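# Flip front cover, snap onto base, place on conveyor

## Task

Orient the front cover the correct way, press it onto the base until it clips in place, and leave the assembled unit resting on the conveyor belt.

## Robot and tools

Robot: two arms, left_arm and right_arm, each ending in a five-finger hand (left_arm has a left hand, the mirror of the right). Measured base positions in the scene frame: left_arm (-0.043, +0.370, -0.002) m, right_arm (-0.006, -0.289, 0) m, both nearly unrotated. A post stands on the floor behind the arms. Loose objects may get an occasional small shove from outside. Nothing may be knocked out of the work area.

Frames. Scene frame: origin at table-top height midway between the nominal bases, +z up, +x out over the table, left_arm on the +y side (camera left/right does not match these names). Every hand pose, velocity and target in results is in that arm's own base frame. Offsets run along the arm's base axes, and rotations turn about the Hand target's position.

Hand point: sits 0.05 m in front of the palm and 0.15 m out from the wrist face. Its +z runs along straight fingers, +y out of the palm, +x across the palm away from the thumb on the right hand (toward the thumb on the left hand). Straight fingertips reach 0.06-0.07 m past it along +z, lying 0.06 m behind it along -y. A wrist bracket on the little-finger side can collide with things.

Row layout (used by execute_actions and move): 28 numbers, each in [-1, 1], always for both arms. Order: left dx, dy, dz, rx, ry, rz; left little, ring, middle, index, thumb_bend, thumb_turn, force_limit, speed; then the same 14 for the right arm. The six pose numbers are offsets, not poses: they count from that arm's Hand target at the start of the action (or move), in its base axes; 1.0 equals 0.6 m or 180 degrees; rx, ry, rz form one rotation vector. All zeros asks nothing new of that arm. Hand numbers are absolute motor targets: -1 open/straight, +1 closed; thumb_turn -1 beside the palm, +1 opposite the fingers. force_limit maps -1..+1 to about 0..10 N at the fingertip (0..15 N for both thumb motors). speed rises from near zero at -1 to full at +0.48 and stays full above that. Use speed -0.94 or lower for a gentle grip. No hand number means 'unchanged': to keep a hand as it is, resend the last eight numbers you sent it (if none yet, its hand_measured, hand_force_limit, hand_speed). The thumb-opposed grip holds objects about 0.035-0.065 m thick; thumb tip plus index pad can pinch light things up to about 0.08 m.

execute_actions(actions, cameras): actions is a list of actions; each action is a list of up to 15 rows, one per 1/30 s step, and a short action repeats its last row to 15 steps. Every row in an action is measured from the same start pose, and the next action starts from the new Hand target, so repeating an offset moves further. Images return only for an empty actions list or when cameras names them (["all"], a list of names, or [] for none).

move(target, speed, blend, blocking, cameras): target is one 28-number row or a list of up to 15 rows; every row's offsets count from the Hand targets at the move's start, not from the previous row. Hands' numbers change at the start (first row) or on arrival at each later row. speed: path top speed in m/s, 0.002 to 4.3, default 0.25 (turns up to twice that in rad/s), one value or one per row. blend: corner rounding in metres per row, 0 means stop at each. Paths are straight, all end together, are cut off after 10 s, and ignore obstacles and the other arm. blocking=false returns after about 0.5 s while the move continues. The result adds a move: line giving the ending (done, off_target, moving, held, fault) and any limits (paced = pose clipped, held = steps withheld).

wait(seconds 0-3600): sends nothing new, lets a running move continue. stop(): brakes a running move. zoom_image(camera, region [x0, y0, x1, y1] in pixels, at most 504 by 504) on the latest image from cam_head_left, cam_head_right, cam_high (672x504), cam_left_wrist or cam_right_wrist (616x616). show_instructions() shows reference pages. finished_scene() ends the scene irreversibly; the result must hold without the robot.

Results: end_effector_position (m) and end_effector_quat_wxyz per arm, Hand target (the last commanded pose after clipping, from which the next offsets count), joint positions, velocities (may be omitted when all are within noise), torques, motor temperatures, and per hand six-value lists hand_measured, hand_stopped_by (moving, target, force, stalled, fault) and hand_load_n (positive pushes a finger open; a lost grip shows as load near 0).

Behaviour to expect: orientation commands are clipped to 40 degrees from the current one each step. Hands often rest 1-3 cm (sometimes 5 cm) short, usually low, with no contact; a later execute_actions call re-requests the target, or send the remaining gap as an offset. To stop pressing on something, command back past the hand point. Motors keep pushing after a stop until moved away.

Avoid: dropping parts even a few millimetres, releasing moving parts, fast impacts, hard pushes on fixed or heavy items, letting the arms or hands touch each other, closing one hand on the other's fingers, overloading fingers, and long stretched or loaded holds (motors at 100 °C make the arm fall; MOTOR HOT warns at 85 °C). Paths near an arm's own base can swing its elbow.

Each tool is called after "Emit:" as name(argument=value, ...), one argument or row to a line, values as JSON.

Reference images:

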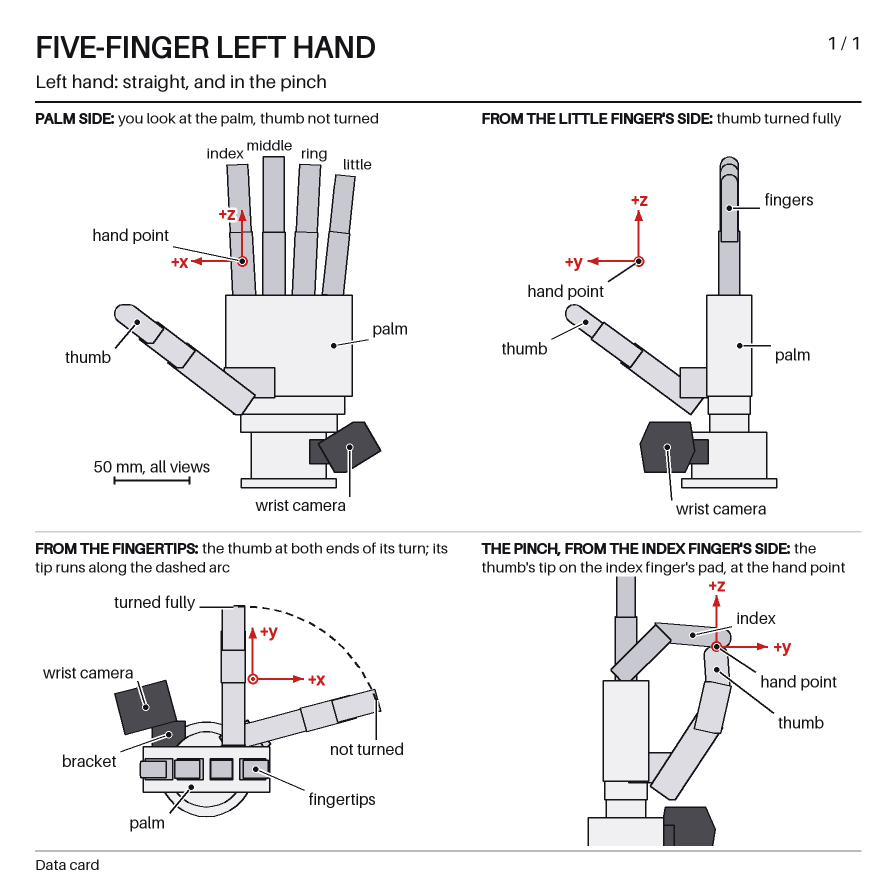

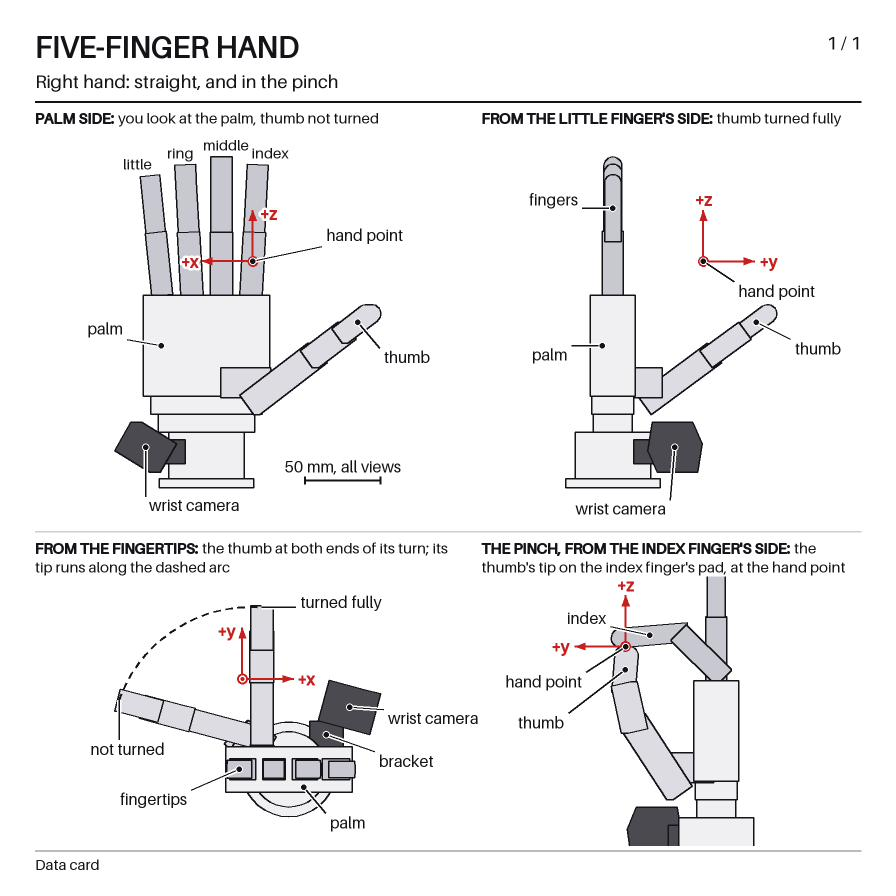

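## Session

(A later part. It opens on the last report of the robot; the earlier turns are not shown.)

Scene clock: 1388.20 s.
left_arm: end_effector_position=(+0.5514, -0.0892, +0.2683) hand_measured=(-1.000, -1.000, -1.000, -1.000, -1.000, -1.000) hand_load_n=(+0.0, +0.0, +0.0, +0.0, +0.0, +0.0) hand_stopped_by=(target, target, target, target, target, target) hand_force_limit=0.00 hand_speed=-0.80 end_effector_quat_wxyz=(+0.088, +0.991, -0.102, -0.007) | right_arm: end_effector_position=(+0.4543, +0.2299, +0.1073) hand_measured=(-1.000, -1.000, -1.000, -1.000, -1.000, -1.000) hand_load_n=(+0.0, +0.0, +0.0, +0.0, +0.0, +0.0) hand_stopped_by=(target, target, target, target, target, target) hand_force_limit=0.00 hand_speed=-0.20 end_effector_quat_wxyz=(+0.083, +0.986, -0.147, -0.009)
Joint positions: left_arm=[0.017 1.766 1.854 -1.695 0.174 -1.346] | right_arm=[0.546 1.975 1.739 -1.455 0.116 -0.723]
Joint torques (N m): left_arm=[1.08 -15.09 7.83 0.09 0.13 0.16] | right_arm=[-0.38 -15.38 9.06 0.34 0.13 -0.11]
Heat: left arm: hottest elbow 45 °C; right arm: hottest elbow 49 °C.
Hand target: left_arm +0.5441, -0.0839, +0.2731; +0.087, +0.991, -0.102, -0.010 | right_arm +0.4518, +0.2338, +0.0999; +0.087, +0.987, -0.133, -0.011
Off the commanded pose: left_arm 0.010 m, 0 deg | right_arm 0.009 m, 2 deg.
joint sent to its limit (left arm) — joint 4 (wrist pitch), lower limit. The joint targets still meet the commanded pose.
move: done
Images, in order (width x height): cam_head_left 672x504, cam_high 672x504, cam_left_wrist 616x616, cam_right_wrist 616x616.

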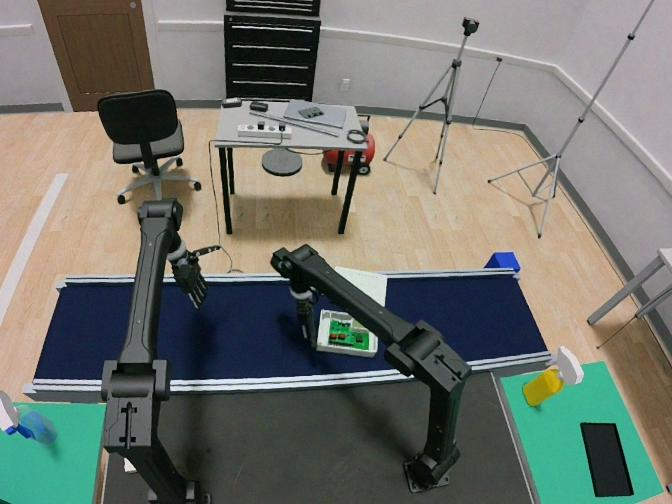

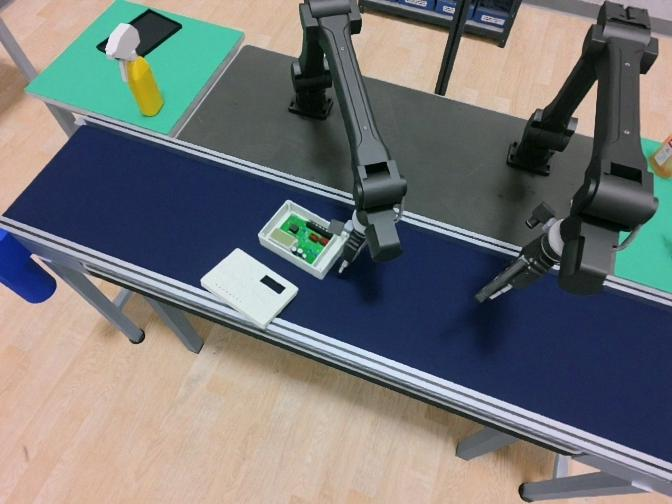

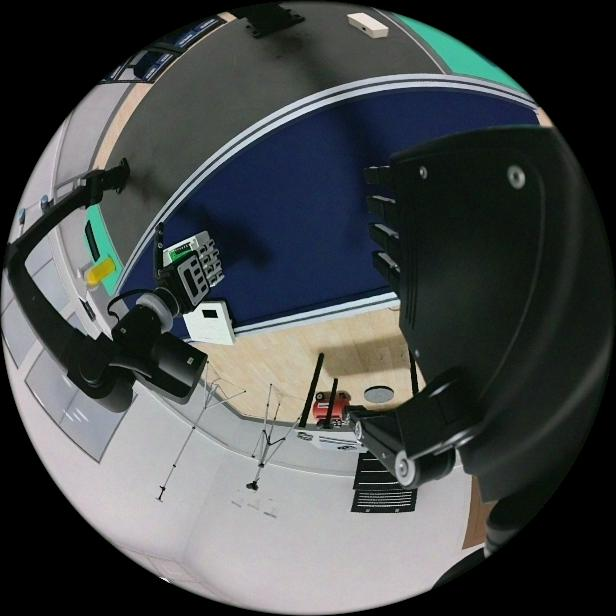

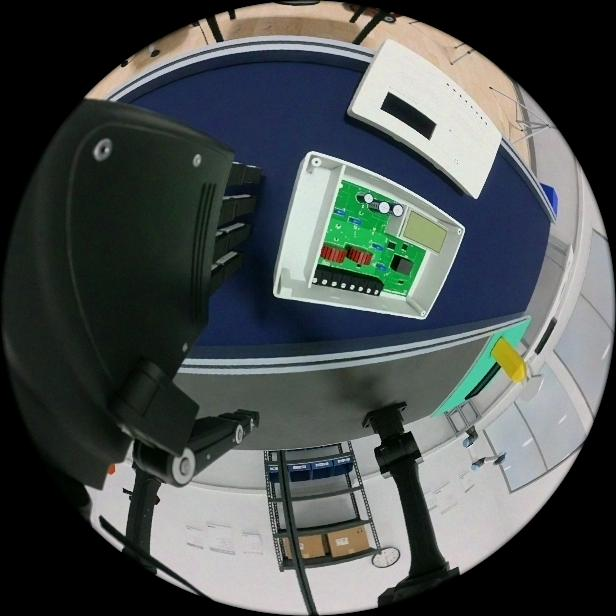

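Emit:
move(
  target=[0,0,0,0,0,0,-1,-1,-1,-1,-1,-1,0,-0.8,-0.095,-0.37,-0.02,0,0,0,-1,-1,-1,-1,-1,-1,0,-0.2],
  speed=0.08,
  cameras=["cam_high","cam_right_wrist","cam_head_left"],
)

Emit:
zoom_image(
  camera="cam_high",
  region=[140, 120, 380, 340],
)

Scene clock: 1405.93 s.
left_arm: end_effector_position=(+0.5514, -0.0892, +0.2683) hand_measured=(-1.000, -1.000, -1.000, -1.000, -1.000, -1.000) hand_load_n=(+0.0, +0.0, +0.0, +0.0, +0.0, +0.0) hand_stopped_by=(target, target, target, target, target, target) hand_force_limit=0.00 hand_speed=-0.80 end_effector_quat_wxyz=(+0.088, +0.991, -0.102, -0.007) | right_arm: end_effector_position=(+0.3953, +0.0193, +0.0857) hand_measured=(-1.000, -1.000, -1.000, -1.000, -1.000, -1.000) hand_load_n=(+0.0, +0.0, +0.0, +0.0, +0.0, +0.0) hand_stopped_by=(target, target, target, target, target, target) hand_force_limit=0.00 hand_speed=-0.20 end_effector_quat_wxyz=(+0.087, +0.987, -0.133, -0.016)
Joint positions: left_arm=[0.017 1.766 1.854 -1.695 0.174 -1.346] | right_arm=[0.221 1.661 1.223 -1.225 0.153 -1.075]
Joint torques (N m): left_arm=[1.08 -15.09 7.83 0.09 0.13 0.16] | right_arm=[-2.32 -12.51 8.31 0.47 0.21 -0.09]
Heat: left arm: hottest elbow 44 °C; right arm: hottest elbow 47 °C.
Hand target: left_arm +0.5441, -0.0839, +0.2731; +0.087, +0.991, -0.102, -0.010 | right_arm +0.3948, +0.0117, +0.0880; +0.087, +0.987, -0.133, -0.011
Off the commanded pose: left_arm 0.010 m, 0 deg | right_arm 0.008 m, 1 deg.
joint sent to its limit (left arm) — joint 4 (wrist pitch), lower limit. The joint targets still meet the commanded pose.
move: done
Images, in order (width x height): cam_head_left 672x504, cam_high 672x504, cam_right_wrist 616x616.

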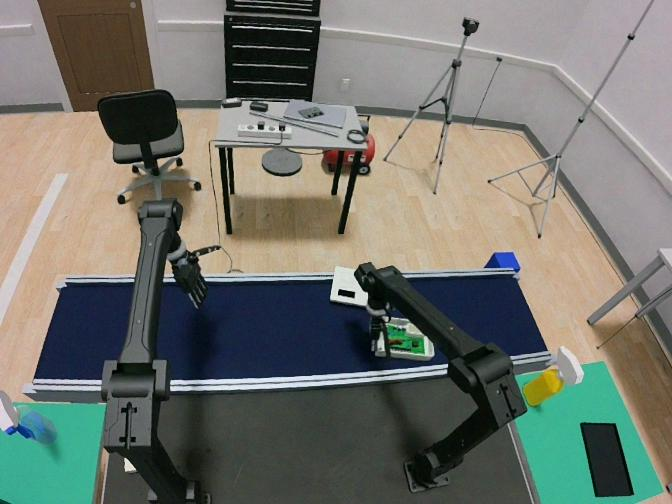

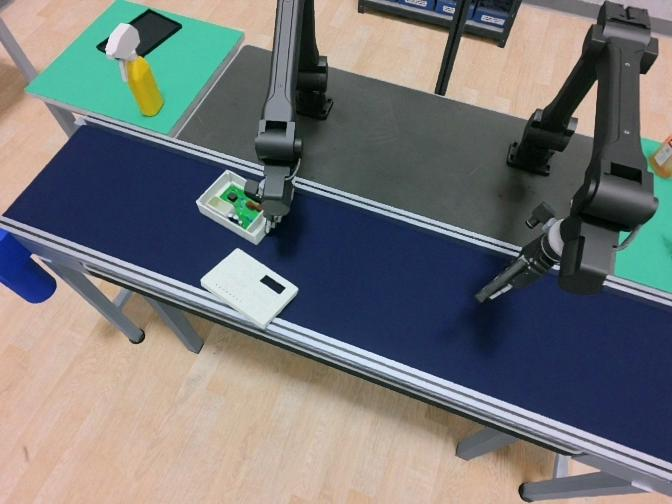

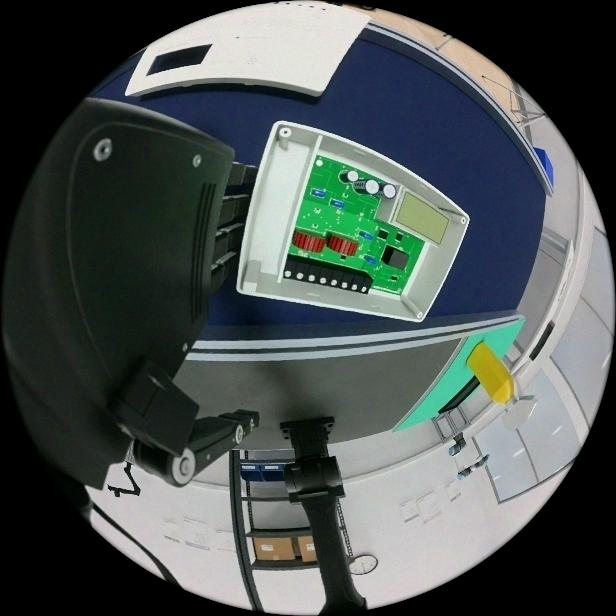

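Scaled by 2.100 from the camera's image (finer frame: 960x720).

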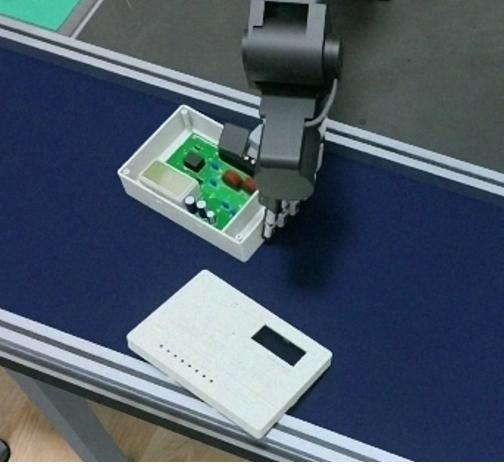

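Emit:
move(
  target=[
    [0,0,0,0,0,0,-1,-1,-1,-1,-1,-1,0,-0.8,0.0088,0.032,0.0,0,0,0,-1,-1,-1,-1,-1,-1,0,-0.2],
    [0,0,0,0,0,0,-1,-1,-1,-1,-1,-1,0,-0.8,0.0088,0.032,0.19,0,0,0,-1,-1,-1,-1,-1,-1,0,-0.2],
    [0,0,0,0,0,0,-1,-1,-1,-1,-1,-1,0,-0.8,-0.1983,0.0342,0.19,0.0311,-0.0538,-0.4995,-1,-1,-1,-1,-1,-1,0,-0.2],
  ],
  speed=[0.08,0.15,0.15],
  blend=[0.01,0.03,0],
  cameras=["cam_high","cam_right_wrist","cam_head_left"],
)

Scene clock: 1461.87 s.
left_arm: end_effector_position=(+0.5514, -0.0892, +0.2683) hand_measured=(-1.000, -1.000, -1.000, -1.000, -1.000, -1.000) hand_load_n=(+0.0, +0.0, +0.0, +0.0, +0.0, +0.0) hand_stopped_by=(target, target, target, target, target, target) hand_force_limit=0.00 hand_speed=-0.80 end_effector_quat_wxyz=(+0.088, +0.991, -0.102, -0.007) | right_arm: end_effector_position=(+0.2757, +0.0349, +0.2030) hand_measured=(-1.000, -1.000, -1.000, -1.000, -1.000, -1.000) hand_load_n=(+0.0, +0.0, +0.0, +0.0, +0.0, +0.0) hand_stopped_by=(target, target, target, target, target, target) hand_force_limit=0.00 hand_speed=-0.20 end_effector_quat_wxyz=(-0.005, -0.617, +0.787, +0.003)
Joint positions: left_arm=[0.017 1.766 1.854 -1.695 0.174 -1.346] | right_arm=[-0.026 1.206 1.106 -1.483 0.003 0.215]
Joint torques (N m): left_arm=[1.03 -15.09 7.83 0.09 0.13 0.16] | right_arm=[-2.26 -6.83 9.35 0.76 -0.25 0.16]
Heat: left arm: hottest elbow 44 °C; right arm: hottest elbow 44 °C.
Hand target: left_arm +0.5441, -0.0839, +0.2731; +0.087, +0.991, -0.102, -0.010 | right_arm +0.2758, +0.0322, +0.2020; +0.000, -0.605, +0.796, +0.000
Off the commanded pose: left_arm 0.010 m, 0 deg | right_arm 0.003 m, 2 deg.
joint sent to its limit (left arm) — joint 4 (wrist pitch), lower limit. The joint targets still meet the commanded pose.
move: done; blend cut to 0.0099 m at target 1
Images, in order (width x height): cam_head_left 672x504, cam_high 672x504, cam_right_wrist 616x616.

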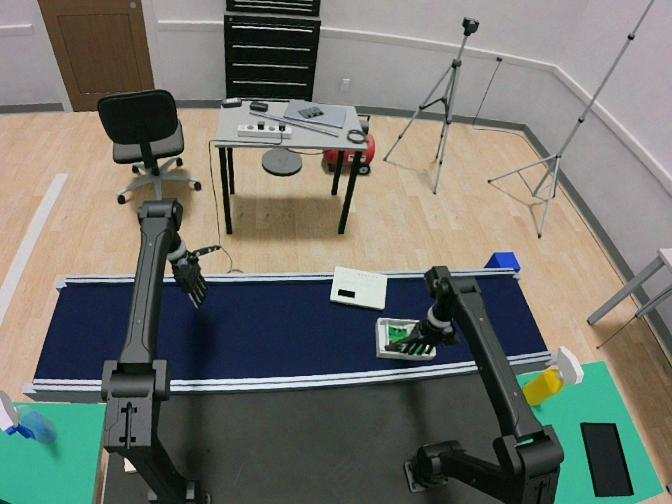

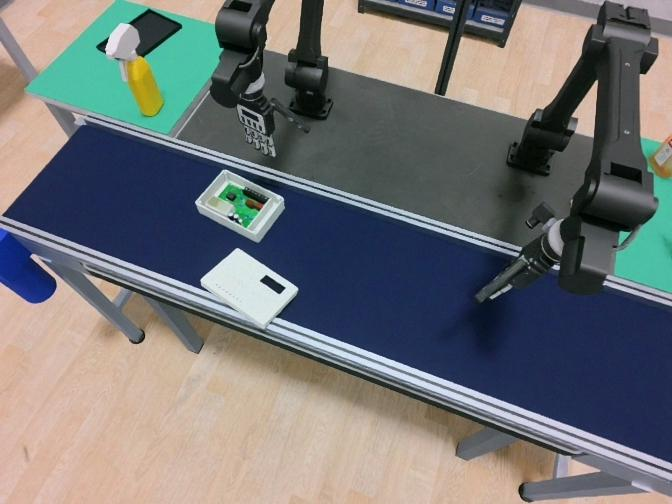

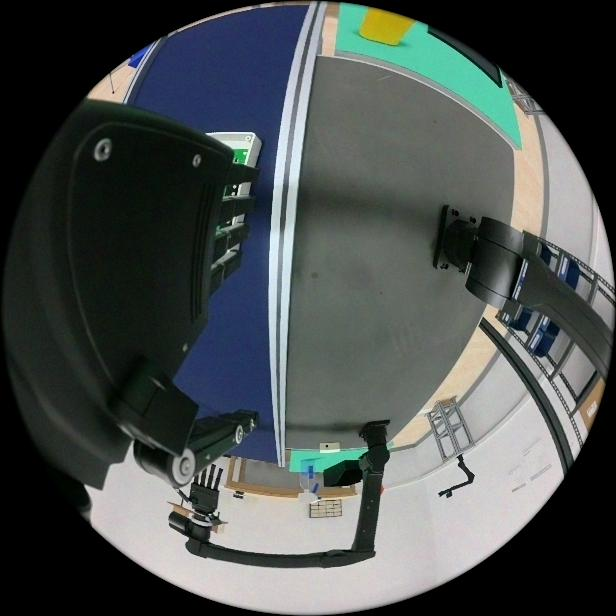

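Emit:
move(
  target=[
    [0,0,0,0,0,0,-1,-1,-1,-1,-1,-1,0,-0.8,0,0,-0.18,0,0,0,-1,-1,-1,-1,-1,-1,0,-0.2],
    [0,0,0,0,0,0,-1,-1,-1,-1,-1,-1,0,-0.8,0.13,-0.036,-0.18,0,0,0,-1,-1,-1,-1,-1,-1,0,-0.2],
  ],
  speed=[0.12,0.06],
  cameras=["cam_high","cam_right_wrist","cam_head_left"],
)

Emit:
zoom_image(
  camera="cam_high",
  region=[140, 120, 380, 340],
)

Scene clock: 1477.93 s.
left_arm: end_effector_position=(+0.5514, -0.0892, +0.2683) hand_measured=(-1.000, -1.000, -1.000, -1.000, -1.000, -1.000) hand_load_n=(+0.0, +0.0, +0.0, +0.0, +0.0, +0.0) hand_stopped_by=(target, target, target, target, target, target) hand_force_limit=0.00 hand_speed=-0.80 end_effector_quat_wxyz=(+0.088, +0.991, -0.102, -0.007) | right_arm: end_effector_position=(+0.3300, +0.0181, +0.0815) hand_measured=(-1.000, -1.000, -1.000, -1.000, -1.000, -1.000) hand_load_n=(+0.0, +0.0, -0.5, +0.0, +0.0, +0.0) hand_stopped_by=(target, target, target, target, target, target) hand_force_limit=0.00 hand_speed=-0.20 end_effector_quat_wxyz=(-0.017, -0.605, +0.796, +0.014)
Joint positions: left_arm=[0.017 1.766 1.854 -1.695 0.174 -1.346] | right_arm=[-0.07 1.464 1.011 -1.162 0.002 0.199]
Joint torques (N m): left_arm=[1.03 -15.09 7.83 0.1 0.13 0.16] | right_arm=[-2.32 -7.88 14.54 0.25 -0.21 -0.13]
Heat: left arm: hottest elbow 44 °C; right arm: hottest elbow 44 °C.
Hand target: left_arm +0.5441, -0.0839, +0.2731; +0.087, +0.991, -0.102, -0.010 | right_arm +0.3540, +0.0107, +0.0941; +0.001, -0.605, +0.796, +0.000
Off the commanded pose: left_arm 0.010 m, 0 deg | right_arm 0.028 m, 3 deg.
joint sent to its limit (left arm) — joint 4 (wrist pitch), lower limit. The joint targets still meet the commanded pose.
move: off_target (right_arm)
Images, in order (width x height): cam_head_left 672x504, cam_high 672x504, cam_right_wrist 616x616.

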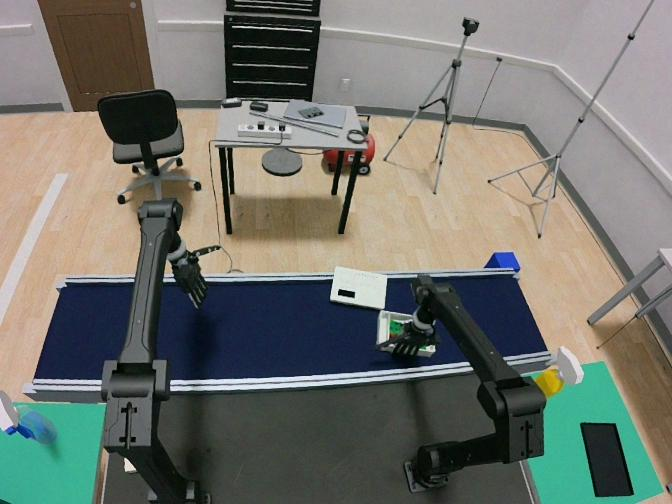

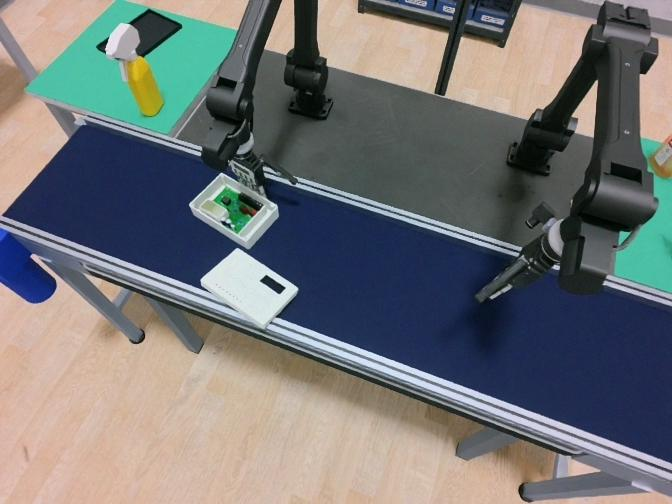

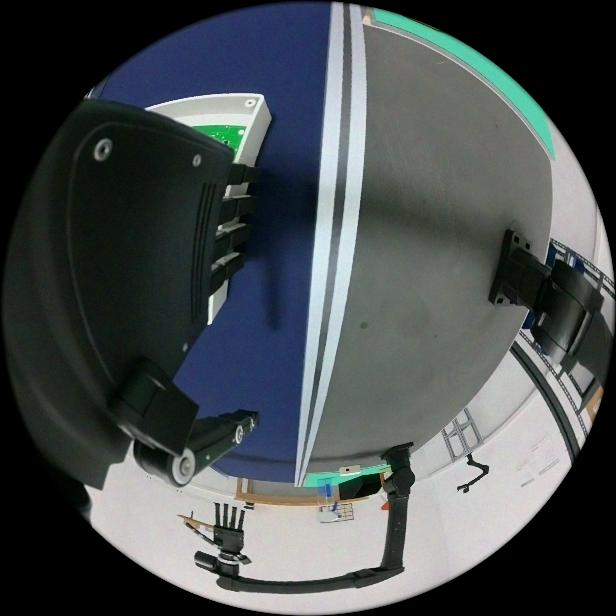

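Scaled by 2.100 from the camera's image (finer frame: 960x720).

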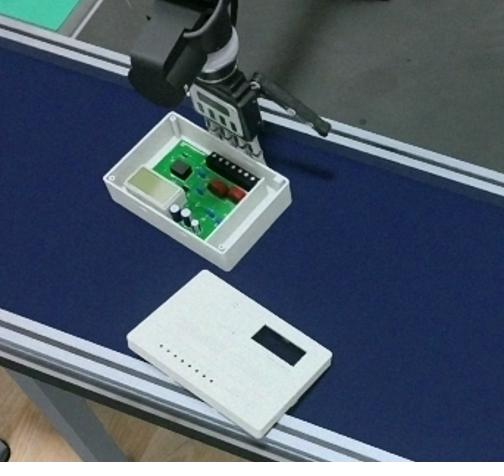

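Emit:
move(
  target=[
    [0,0,0,0,0,0,-1,-1,-1,-1,-1,-1,0,-0.8,-0.06,0.017,0.0,0,0,0,-1,-1,-1,-1,-1,-1,0,-0.2],
    [0,0,0,0,0,0,-1,-1,-1,-1,-1,-1,0,-0.8,-0.06,0.017,0.18,0,0,0,-1,-1,-1,-1,-1,-1,0,-0.2],
    [0,0,0,0,0,0,-1,-1,-1,-1,-1,-1,0,-0.8,0.1025,0.0372,0.18,-0.0345,0.0526,0.5403,-1,-1,-1,-1,-1,-1,0,-0.2],
    [0,0,0,0,0,0,-1,-1,-1,-1,-1,-1,0,-0.8,0.1025,0.0372,-0.0035,-0.0345,0.0526,0.5403,-1,-1,-1,-1,-1,-1,0,-0.2],
  ],
  speed=[0.08,0.15,0.15,0.1],
  blend=[0.01,0.03,0,0],
  cameras=["cam_high","cam_right_wrist"],
)

Emit:
zoom_image(
  camera="cam_high",
  region=[140, 120, 380, 340],
)

Scene clock: 1551.90 s.
left_arm: end_effector_position=(+0.5514, -0.0892, +0.2683) hand_measured=(-1.000, -1.000, -1.000, -1.000, -1.000, -1.000) hand_load_n=(+0.0, +0.0, +0.0, +0.0, +0.0, +0.0) hand_stopped_by=(target, target, target, target, target, target) hand_force_limit=0.00 hand_speed=-0.80 end_effector_quat_wxyz=(+0.088, +0.991, -0.102, -0.007) | right_arm: end_effector_position=(+0.4159, +0.0287, +0.0976) hand_measured=(-1.000, -1.000, -1.000, -1.000, -1.000, -1.000) hand_load_n=(+0.0, +0.0, +0.0, +0.0, +0.0, +0.0) hand_stopped_by=(target, target, target, target, target, target) hand_force_limit=0.00 hand_speed=-0.20 end_effector_quat_wxyz=(+0.085, +0.993, -0.083, -0.004)
Joint positions: left_arm=[0.017 1.766 1.854 -1.695 0.174 -1.346] | right_arm=[0.245 1.67 1.273 -1.237 0.158 -1.153]
Joint torques (N m): left_arm=[1.03 -15.09 7.84 0.09 0.13 0.16] | right_arm=[-0.21 -11.28 8.75 0.55 0.14 -0.11]
Motor temperatures (°C): left_arm=[26 37 44 24 25 24] | right_arm=[28 36 53 24 25 29]
Heat: left arm: hottest elbow 44 °C; right arm: hottest elbow 53 °C.
Hand target: left_arm +0.5441, -0.0839, +0.2731; +0.087, +0.991, -0.102, -0.010 | right_arm +0.4153, +0.0329, +0.0919; +0.087, +0.994, -0.069, -0.007
Off the commanded pose: left_arm 0.010 m, 0 deg | right_arm 0.007 m, 2 deg.
joint sent to its limit (left arm) — joint 4 (wrist pitch), lower limit. The joint targets still meet the commanded pose.
move: done

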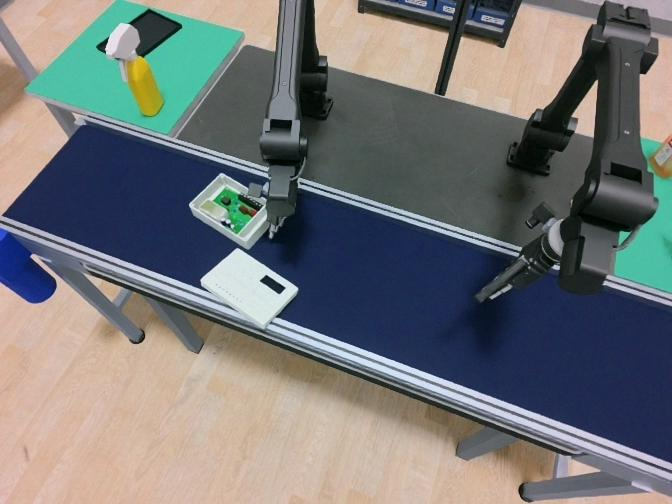

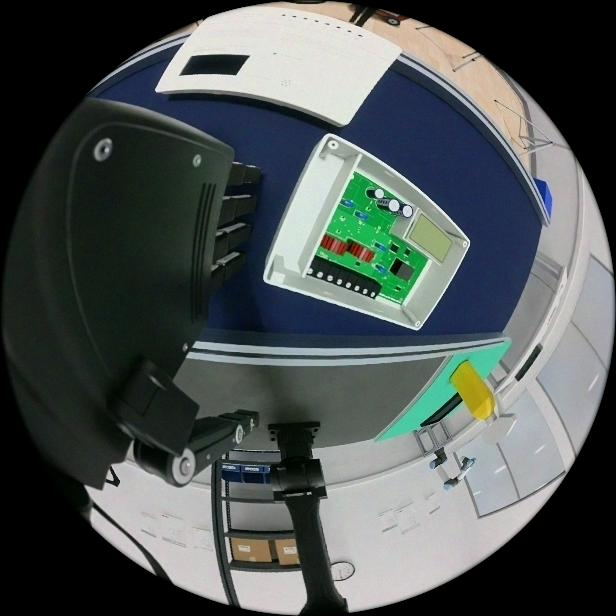

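Scaled by 2.100 from the camera's image (finer frame: 960x720).

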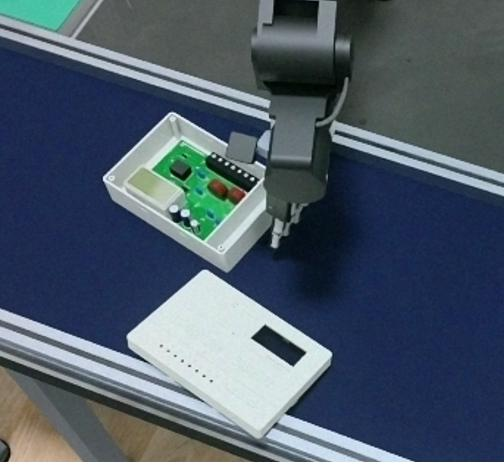

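Emit:
move(
  target=[
    [0,0,0,0,0,0,-1,-1,-1,-1,-1,-1,0,-0.8,-0.04,0,-0.015,0,0,0,-1,-1,-1,-1,-1,-1,0,-0.2],
    [0,0,0,0,0,0,-1,-1,-1,-1,-1,-1,0,-0.8,-0.04,-0.2,-0.015,0,0,0,-1,-1,-1,-1,-1,-1,0,-0.2],
  ],
  speed=[0.08,0.08],
  cameras=["cam_high","cam_right_wrist"],
)

Emit:
zoom_image(
  camera="cam_high",
  region=[140, 120, 380, 340],
)

Scene clock: 1563.97 s.
left_arm: end_effector_position=(+0.5514, -0.0892, +0.2683) hand_measured=(-1.000, -1.000, -1.000, -1.000, -1.000, -1.000) hand_load_n=(+0.0, +0.0, +0.0, +0.0, +0.0, +0.0) hand_stopped_by=(target, target, target, target, target, target) hand_force_limit=0.00 hand_speed=-0.80 end_effector_quat_wxyz=(+0.088, +0.991, -0.102, -0.007) | right_arm: end_effector_position=(+0.3951, -0.0766, +0.0848) hand_measured=(-1.000, -1.000, -1.000, -1.000, -1.000, -1.000) hand_load_n=(+0.0, +0.0, +0.0, +0.0, +0.0, +0.0) hand_stopped_by=(target, target, target, target, target, target) hand_force_limit=0.00 hand_speed=-0.20 end_effector_quat_wxyz=(+0.083, +0.994, -0.067, -0.007)
Joint positions: left_arm=[0.017 1.766 1.854 -1.695 0.174 -1.346] | right_arm=[0.023 1.592 1.138 -1.147 0.164 -1.41]
Joint torques (N m): left_arm=[1.08 -15.09 7.83 0.1 0.13 0.16] | right_arm=[-2.67 -11.05 7.97 0.76 0.42 -0.08]
Heat: left arm: hottest elbow 44 °C; right arm: hottest elbow 50 °C.
Hand target: left_arm +0.5441, -0.0839, +0.2731; +0.087, +0.991, -0.102, -0.010 | right_arm +0.3914, -0.0871, +0.0829; +0.087, +0.994, -0.069, -0.007
Off the commanded pose: left_arm 0.010 m, 0 deg | right_arm 0.011 m, 1 deg.
joint sent to its limit (left arm) — joint 4 (wrist pitch), lower limit. The joint targets still meet the commanded pose.
move: off_target (right_arm)

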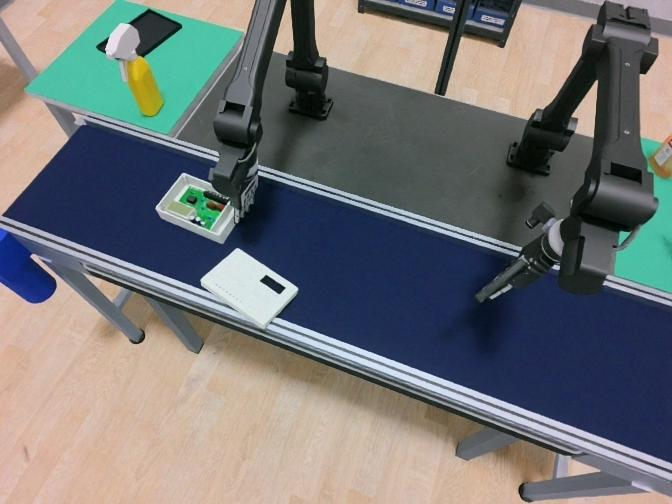

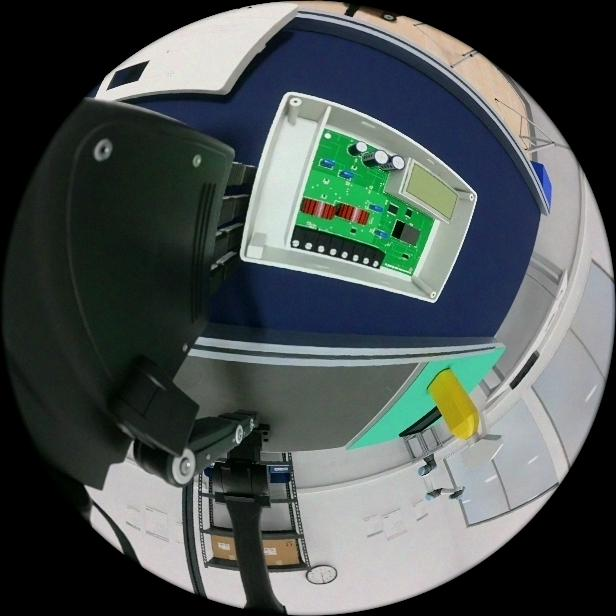

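Scaled by 2.100 from the camera's image (finer frame: 960x720).

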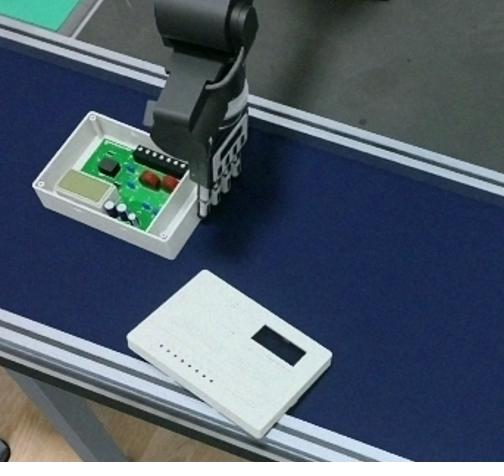

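Emit:
move(
  target=[
    [0,0,0,0,0,0,-1,-1,-1,-1,-1,-1,0,-0.8,0,0.05,0.0,0,0,0,-1,-1,-1,-1,-1,-1,0,-0.2],
    [0,0,0,0,0,0,-1,-1,-1,-1,-1,-1,0,-0.8,0,0.05,0.195,0,0,0,-1,-1,-1,-1,-1,-1,0,-0.2],
    [0,0,0,0,0,0,-1,-1,-1,-1,-1,-1,0,-0.8,0.236,0.0618,0.195,0,0,-0.4907,-1,-1,-1,-1,-1,-1,0,-0.2],
    [0,0,0,0,0,0,-1,-1,-1,-1,-1,-1,0,-0.8,0.236,0.0618,0.0085,0,0,-0.4907,-1,-1,-1,-1,-1,-1,0,-0.2],
  ],
  speed=[0.08,0.15,0.15,0.1],
  blend=[0.01,0.03,0,0],
  cameras=["cam_high","cam_right_wrist"],
)

Emit:
zoom_image(
  camera="cam_high",
  region=[140, 120, 380, 340],
)

Scene clock: 1638.67 s.
left_arm: end_effector_position=(+0.5514, -0.0892, +0.2683) hand_measured=(-1.000, -1.000, -1.000, -1.000, -1.000, -1.000) hand_load_n=(+0.0, +0.0, +0.0, +0.0, +0.0, +0.0) hand_stopped_by=(target, target, target, target, target, target) hand_force_limit=0.00 hand_speed=-0.80 end_effector_quat_wxyz=(+0.088, +0.991, -0.102, -0.007) | right_arm: end_effector_position=(+0.5334, -0.0442, +0.0942) hand_measured=(-1.000, -1.000, -1.000, -1.000, -1.000, -1.000) hand_load_n=(+0.0, +0.0, +0.0, +0.0, +0.0, +0.0) hand_stopped_by=(target, target, target, target, target, target) hand_force_limit=0.00 hand_speed=-0.20 end_effector_quat_wxyz=(+0.056, +0.674, -0.734, -0.064)
Joint positions: left_arm=[0.017 1.766 1.854 -1.695 0.174 -1.346] | right_arm=[-0.133 2.083 1.875 -1.532 0.004 -0.048]
Joint torques (N m): left_arm=[1.08 -15.03 7.84 0.09 0.13 0.16] | right_arm=[-2.02 -16.62 9.1 0.36 -0.05 0.14]
Motor temperatures (°C): left_arm=[26 37 44 23 25 24] | right_arm=[28 38 44 24 25 29]
Heat: left arm: hottest elbow 44 °C; right arm: hottest elbow 44 °C.
Hand target: left_arm +0.5441, -0.0839, +0.2731; +0.087, +0.991, -0.102, -0.010 | right_arm +0.5330, -0.0499, +0.0880; +0.058, +0.665, -0.742, -0.065
Off the commanded pose: left_arm 0.010 m, 0 deg | right_arm 0.009 m, 2 deg.
joint sent to its limit (left arm) — joint 4 (wrist pitch), lower limit. The joint targets still meet the commanded pose.
move: done

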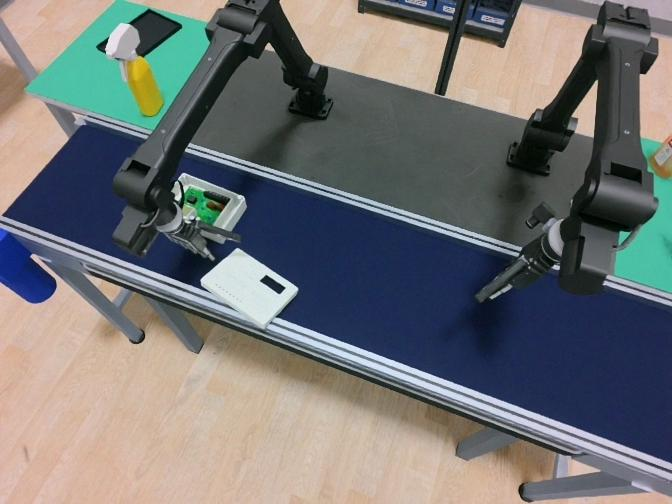

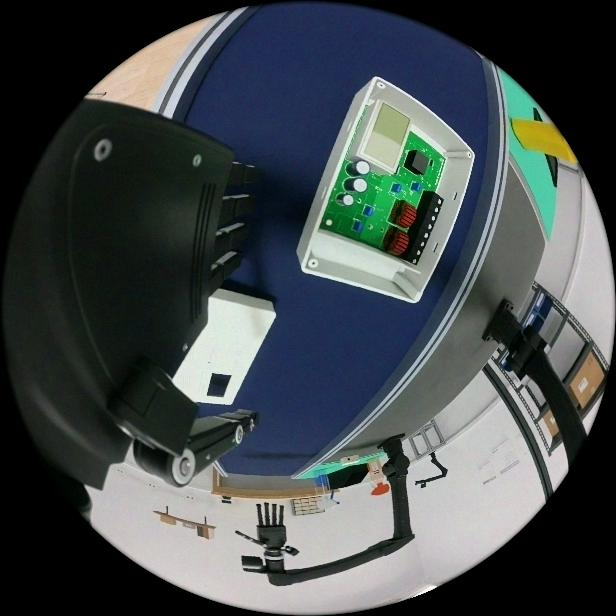

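Scaled by 2.100 from the camera's image (finer frame: 960x720).

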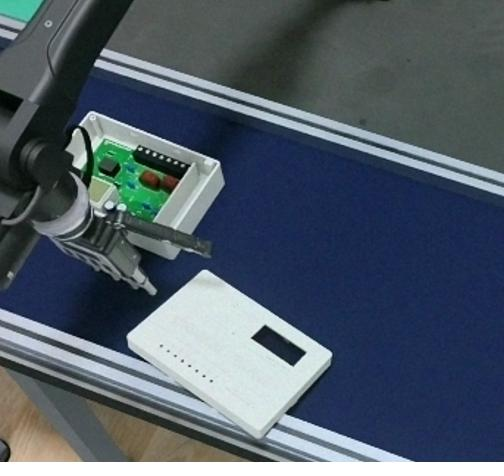

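Emit:
move(
  target=[
    [0,0,0,0,0,0,-1,-1,-1,-1,-1,-1,0,-0.8,0,-0.0202,-0.01,0,0,0,-1,-1,-1,-1,-1,-1,0,-0.2],
    [0,0,0,0,0,0,-1,-1,-1,-1,-1,-1,0,-0.8,-0.049,-0.0202,-0.01,0,0,0,-1,-1,-1,-1,-1,-1,0,-0.2],
    [0,0,0,0,0,0,-1,-1,-1,-1,-1,-1,0,-0.8,-0.1137,-0.01,-0.01,0,0,0.0833,-1,-1,-1,-1,-1,-1,0,-0.2],
    [0,0,0,0,0,0,-1,-1,-1,-1,-1,-1,0,-0.8,-0.1785,-0.0168,-0.01,0,0,0.1667,-1,-1,-1,-1,-1,-1,0,-0.2],
    [0,0,0,0,0,0,-1,-1,-1,-1,-1,-1,0,-0.8,-0.2395,-0.0403,-0.01,0,0,0.25,-1,-1,-1,-1,-1,-1,0,-0.2],
    [0,0,0,0,0,0,-1,-1,-1,-1,-1,-1,0,-0.8,-0.2923,-0.0787,-0.01,0,0,0.3333,-1,-1,-1,-1,-1,-1,0,-0.2],
  ],
  speed=0.1,
  blend=[0,0.01,0.01,0.01,0.01,0],
  cameras=["cam_high","cam_right_wrist"],
)

Emit:
zoom_image(
  camera="cam_high",
  region=[140, 120, 380, 340],
)

Scene clock: 1677.70 s.
left_arm: end_effector_position=(+0.5514, -0.0892, +0.2683) hand_measured=(-1.000, -1.000, -1.000, -1.000, -1.000, -1.000) hand_load_n=(+0.0, +0.0, +0.0, +0.0, +0.0, -0.5) hand_stopped_by=(target, target, target, target, target, target) hand_force_limit=0.00 hand_speed=-0.80 end_effector_quat_wxyz=(+0.088, +0.991, -0.102, -0.007) | right_arm: end_effector_position=(+0.3658, -0.0974, +0.0841) hand_measured=(-1.000, -1.000, -1.000, -1.000, -1.000, -1.000) hand_load_n=(+0.0, +0.0, +0.0, +0.0, +0.0, +0.0) hand_stopped_by=(target, target, target, target, target, target) hand_force_limit=0.00 hand_speed=-0.20 end_effector_quat_wxyz=(+0.078, +0.944, -0.321, -0.021)
Joint positions: left_arm=[0.017 1.766 1.854 -1.695 0.174 -1.346] | right_arm=[-0.096 1.618 1.17 -1.2 0.142 -1.006]
Joint torques (N m): left_arm=[1.03 -15.09 7.83 0.09 0.13 0.17] | right_arm=[-0.79 -11.28 7.36 0.14 0.32 -0.11]
Heat: left arm: hottest elbow 44 °C; right arm: hottest elbow 44 °C.
Hand target: left_arm +0.5441, -0.0839, +0.2731; +0.087, +0.991, -0.102, -0.010 | right_arm +0.3576, -0.0972, +0.0819; +0.082, +0.947, -0.310, -0.028
Off the commanded pose: left_arm 0.010 m, 0 deg | right_arm 0.008 m, 2 deg.
joint sent to its limit (left arm) — joint 4 (wrist pitch), lower limit. The joint targets still meet the commanded pose.
move: done

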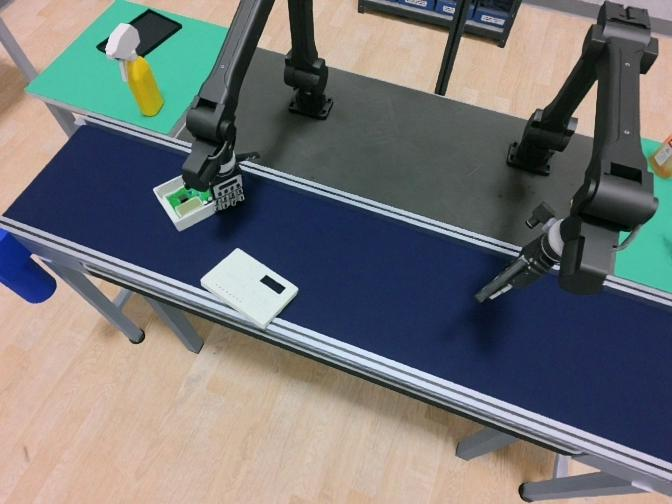

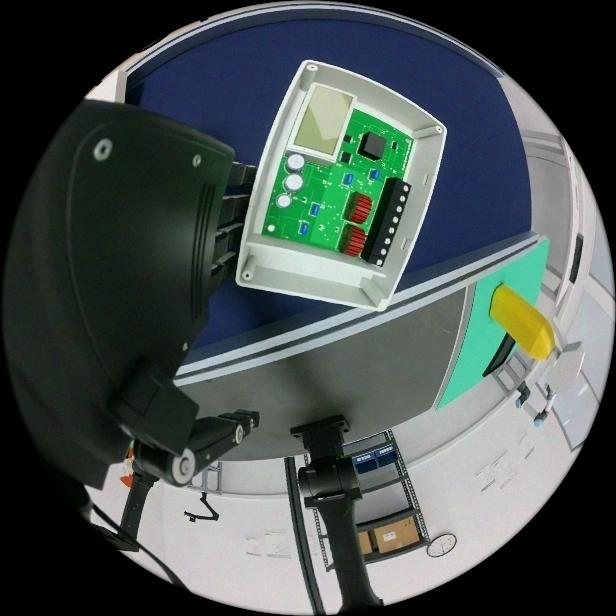

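Scaled by 2.100 from the camera's image (finer frame: 960x720).

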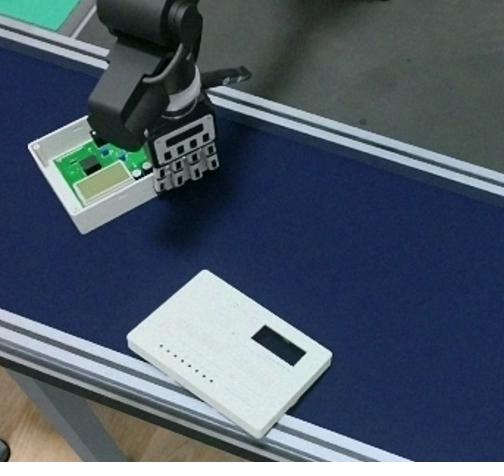

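Emit:
move(
  target=[
    [0,0,0,0,0,0,-1,-1,-1,-1,-1,-1,0,-0.8,-0.0412,-0.0507,0,0,0,0.0833,-1,-1,-1,-1,-1,-1,0,-0.2],
    [0,0,0,0,0,0,-1,-1,-1,-1,-1,-1,0,-0.8,-0.0677,-0.1103,0,0,0,0.1667,-1,-1,-1,-1,-1,-1,0,-0.2],
  ],
  speed=0.1,
  blend=[0.01,0],
  cameras=["cam_high","cam_right_wrist"],
)

Emit:
zoom_image(
  camera="cam_high",
  region=[120, 100, 380, 340],
)

Scene clock: 1702.47 s.
left_arm: end_effector_position=(+0.5514, -0.0892, +0.2683) hand_measured=(-1.000, -1.000, -1.000, -1.000, -1.000, -1.000) hand_load_n=(+0.0, +0.0, +0.0, +0.0, +0.0, +0.0) hand_stopped_by=(target, target, target, target, target, target) hand_force_limit=0.00 hand_speed=-0.80 end_effector_quat_wxyz=(+0.088, +0.991, -0.102, -0.007) | right_arm: end_effector_position=(+0.3254, -0.1553, +0.0851) hand_measured=(-1.000, -1.000, -1.000, -1.000, -1.000, -1.000) hand_load_n=(+0.0, +0.0, +0.0, +0.0, +0.0, +0.0) hand_stopped_by=(target, target, target, target, target, target) hand_force_limit=0.00 hand_speed=-0.20 end_effector_quat_wxyz=(+0.084, +0.995, -0.052, -0.001)
Joint positions: left_arm=[0.017 1.766 1.854 -1.695 0.174 -1.346] | right_arm=[-0.181 1.412 0.938 -1.076 0.166 -1.649]
Joint torques (N m): left_arm=[1.08 -15.09 7.83 0.09 0.13 0.16] | right_arm=[-2.78 -8.47 7.76 0.65 0.36 -0.15]
Heat: left arm: hottest elbow 44 °C; right arm: hottest elbow 43 °C.
Hand target: left_arm +0.5441, -0.0839, +0.2731; +0.087, +0.991, -0.102, -0.010 | right_arm +0.3171, -0.1633, +0.0820; +0.087, +0.995, -0.055, -0.005
Off the commanded pose: left_arm 0.010 m, 0 deg | right_arm 0.012 m, 1 deg.
joint sent to its limit (left arm) — joint 4 (wrist pitch), lower limit. The joint targets still meet the commanded pose.
move: off_target (right_arm)

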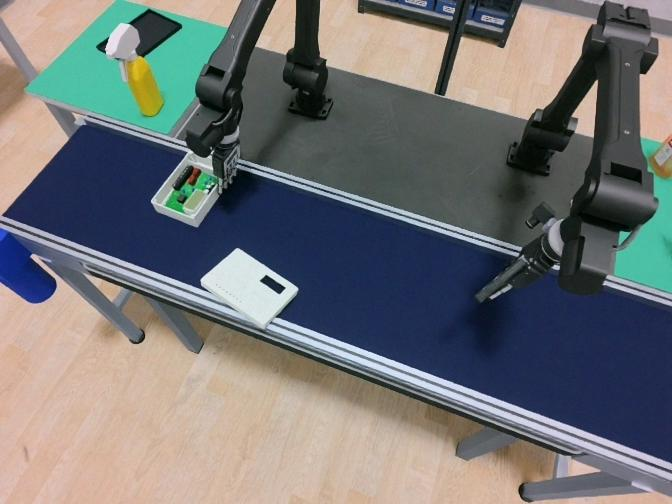

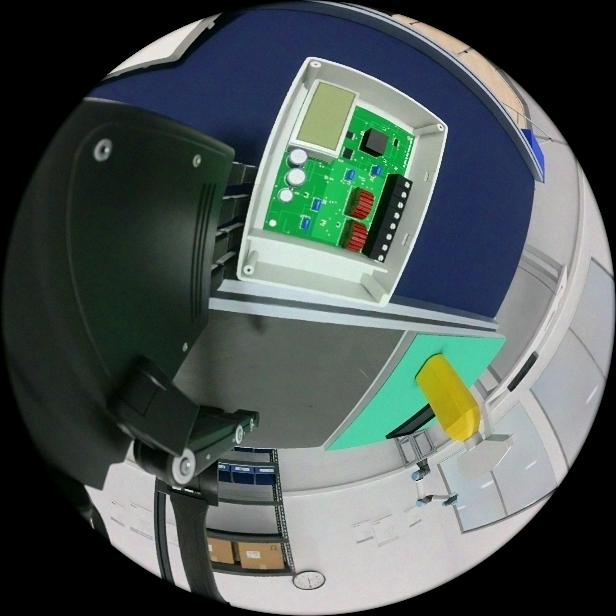

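Scaled by 1.938 from the camera's image (finer frame: 960x720).

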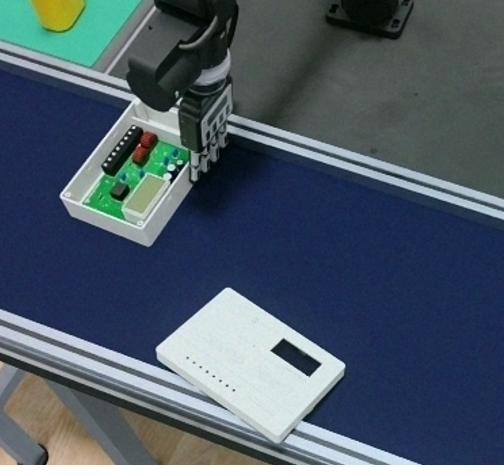

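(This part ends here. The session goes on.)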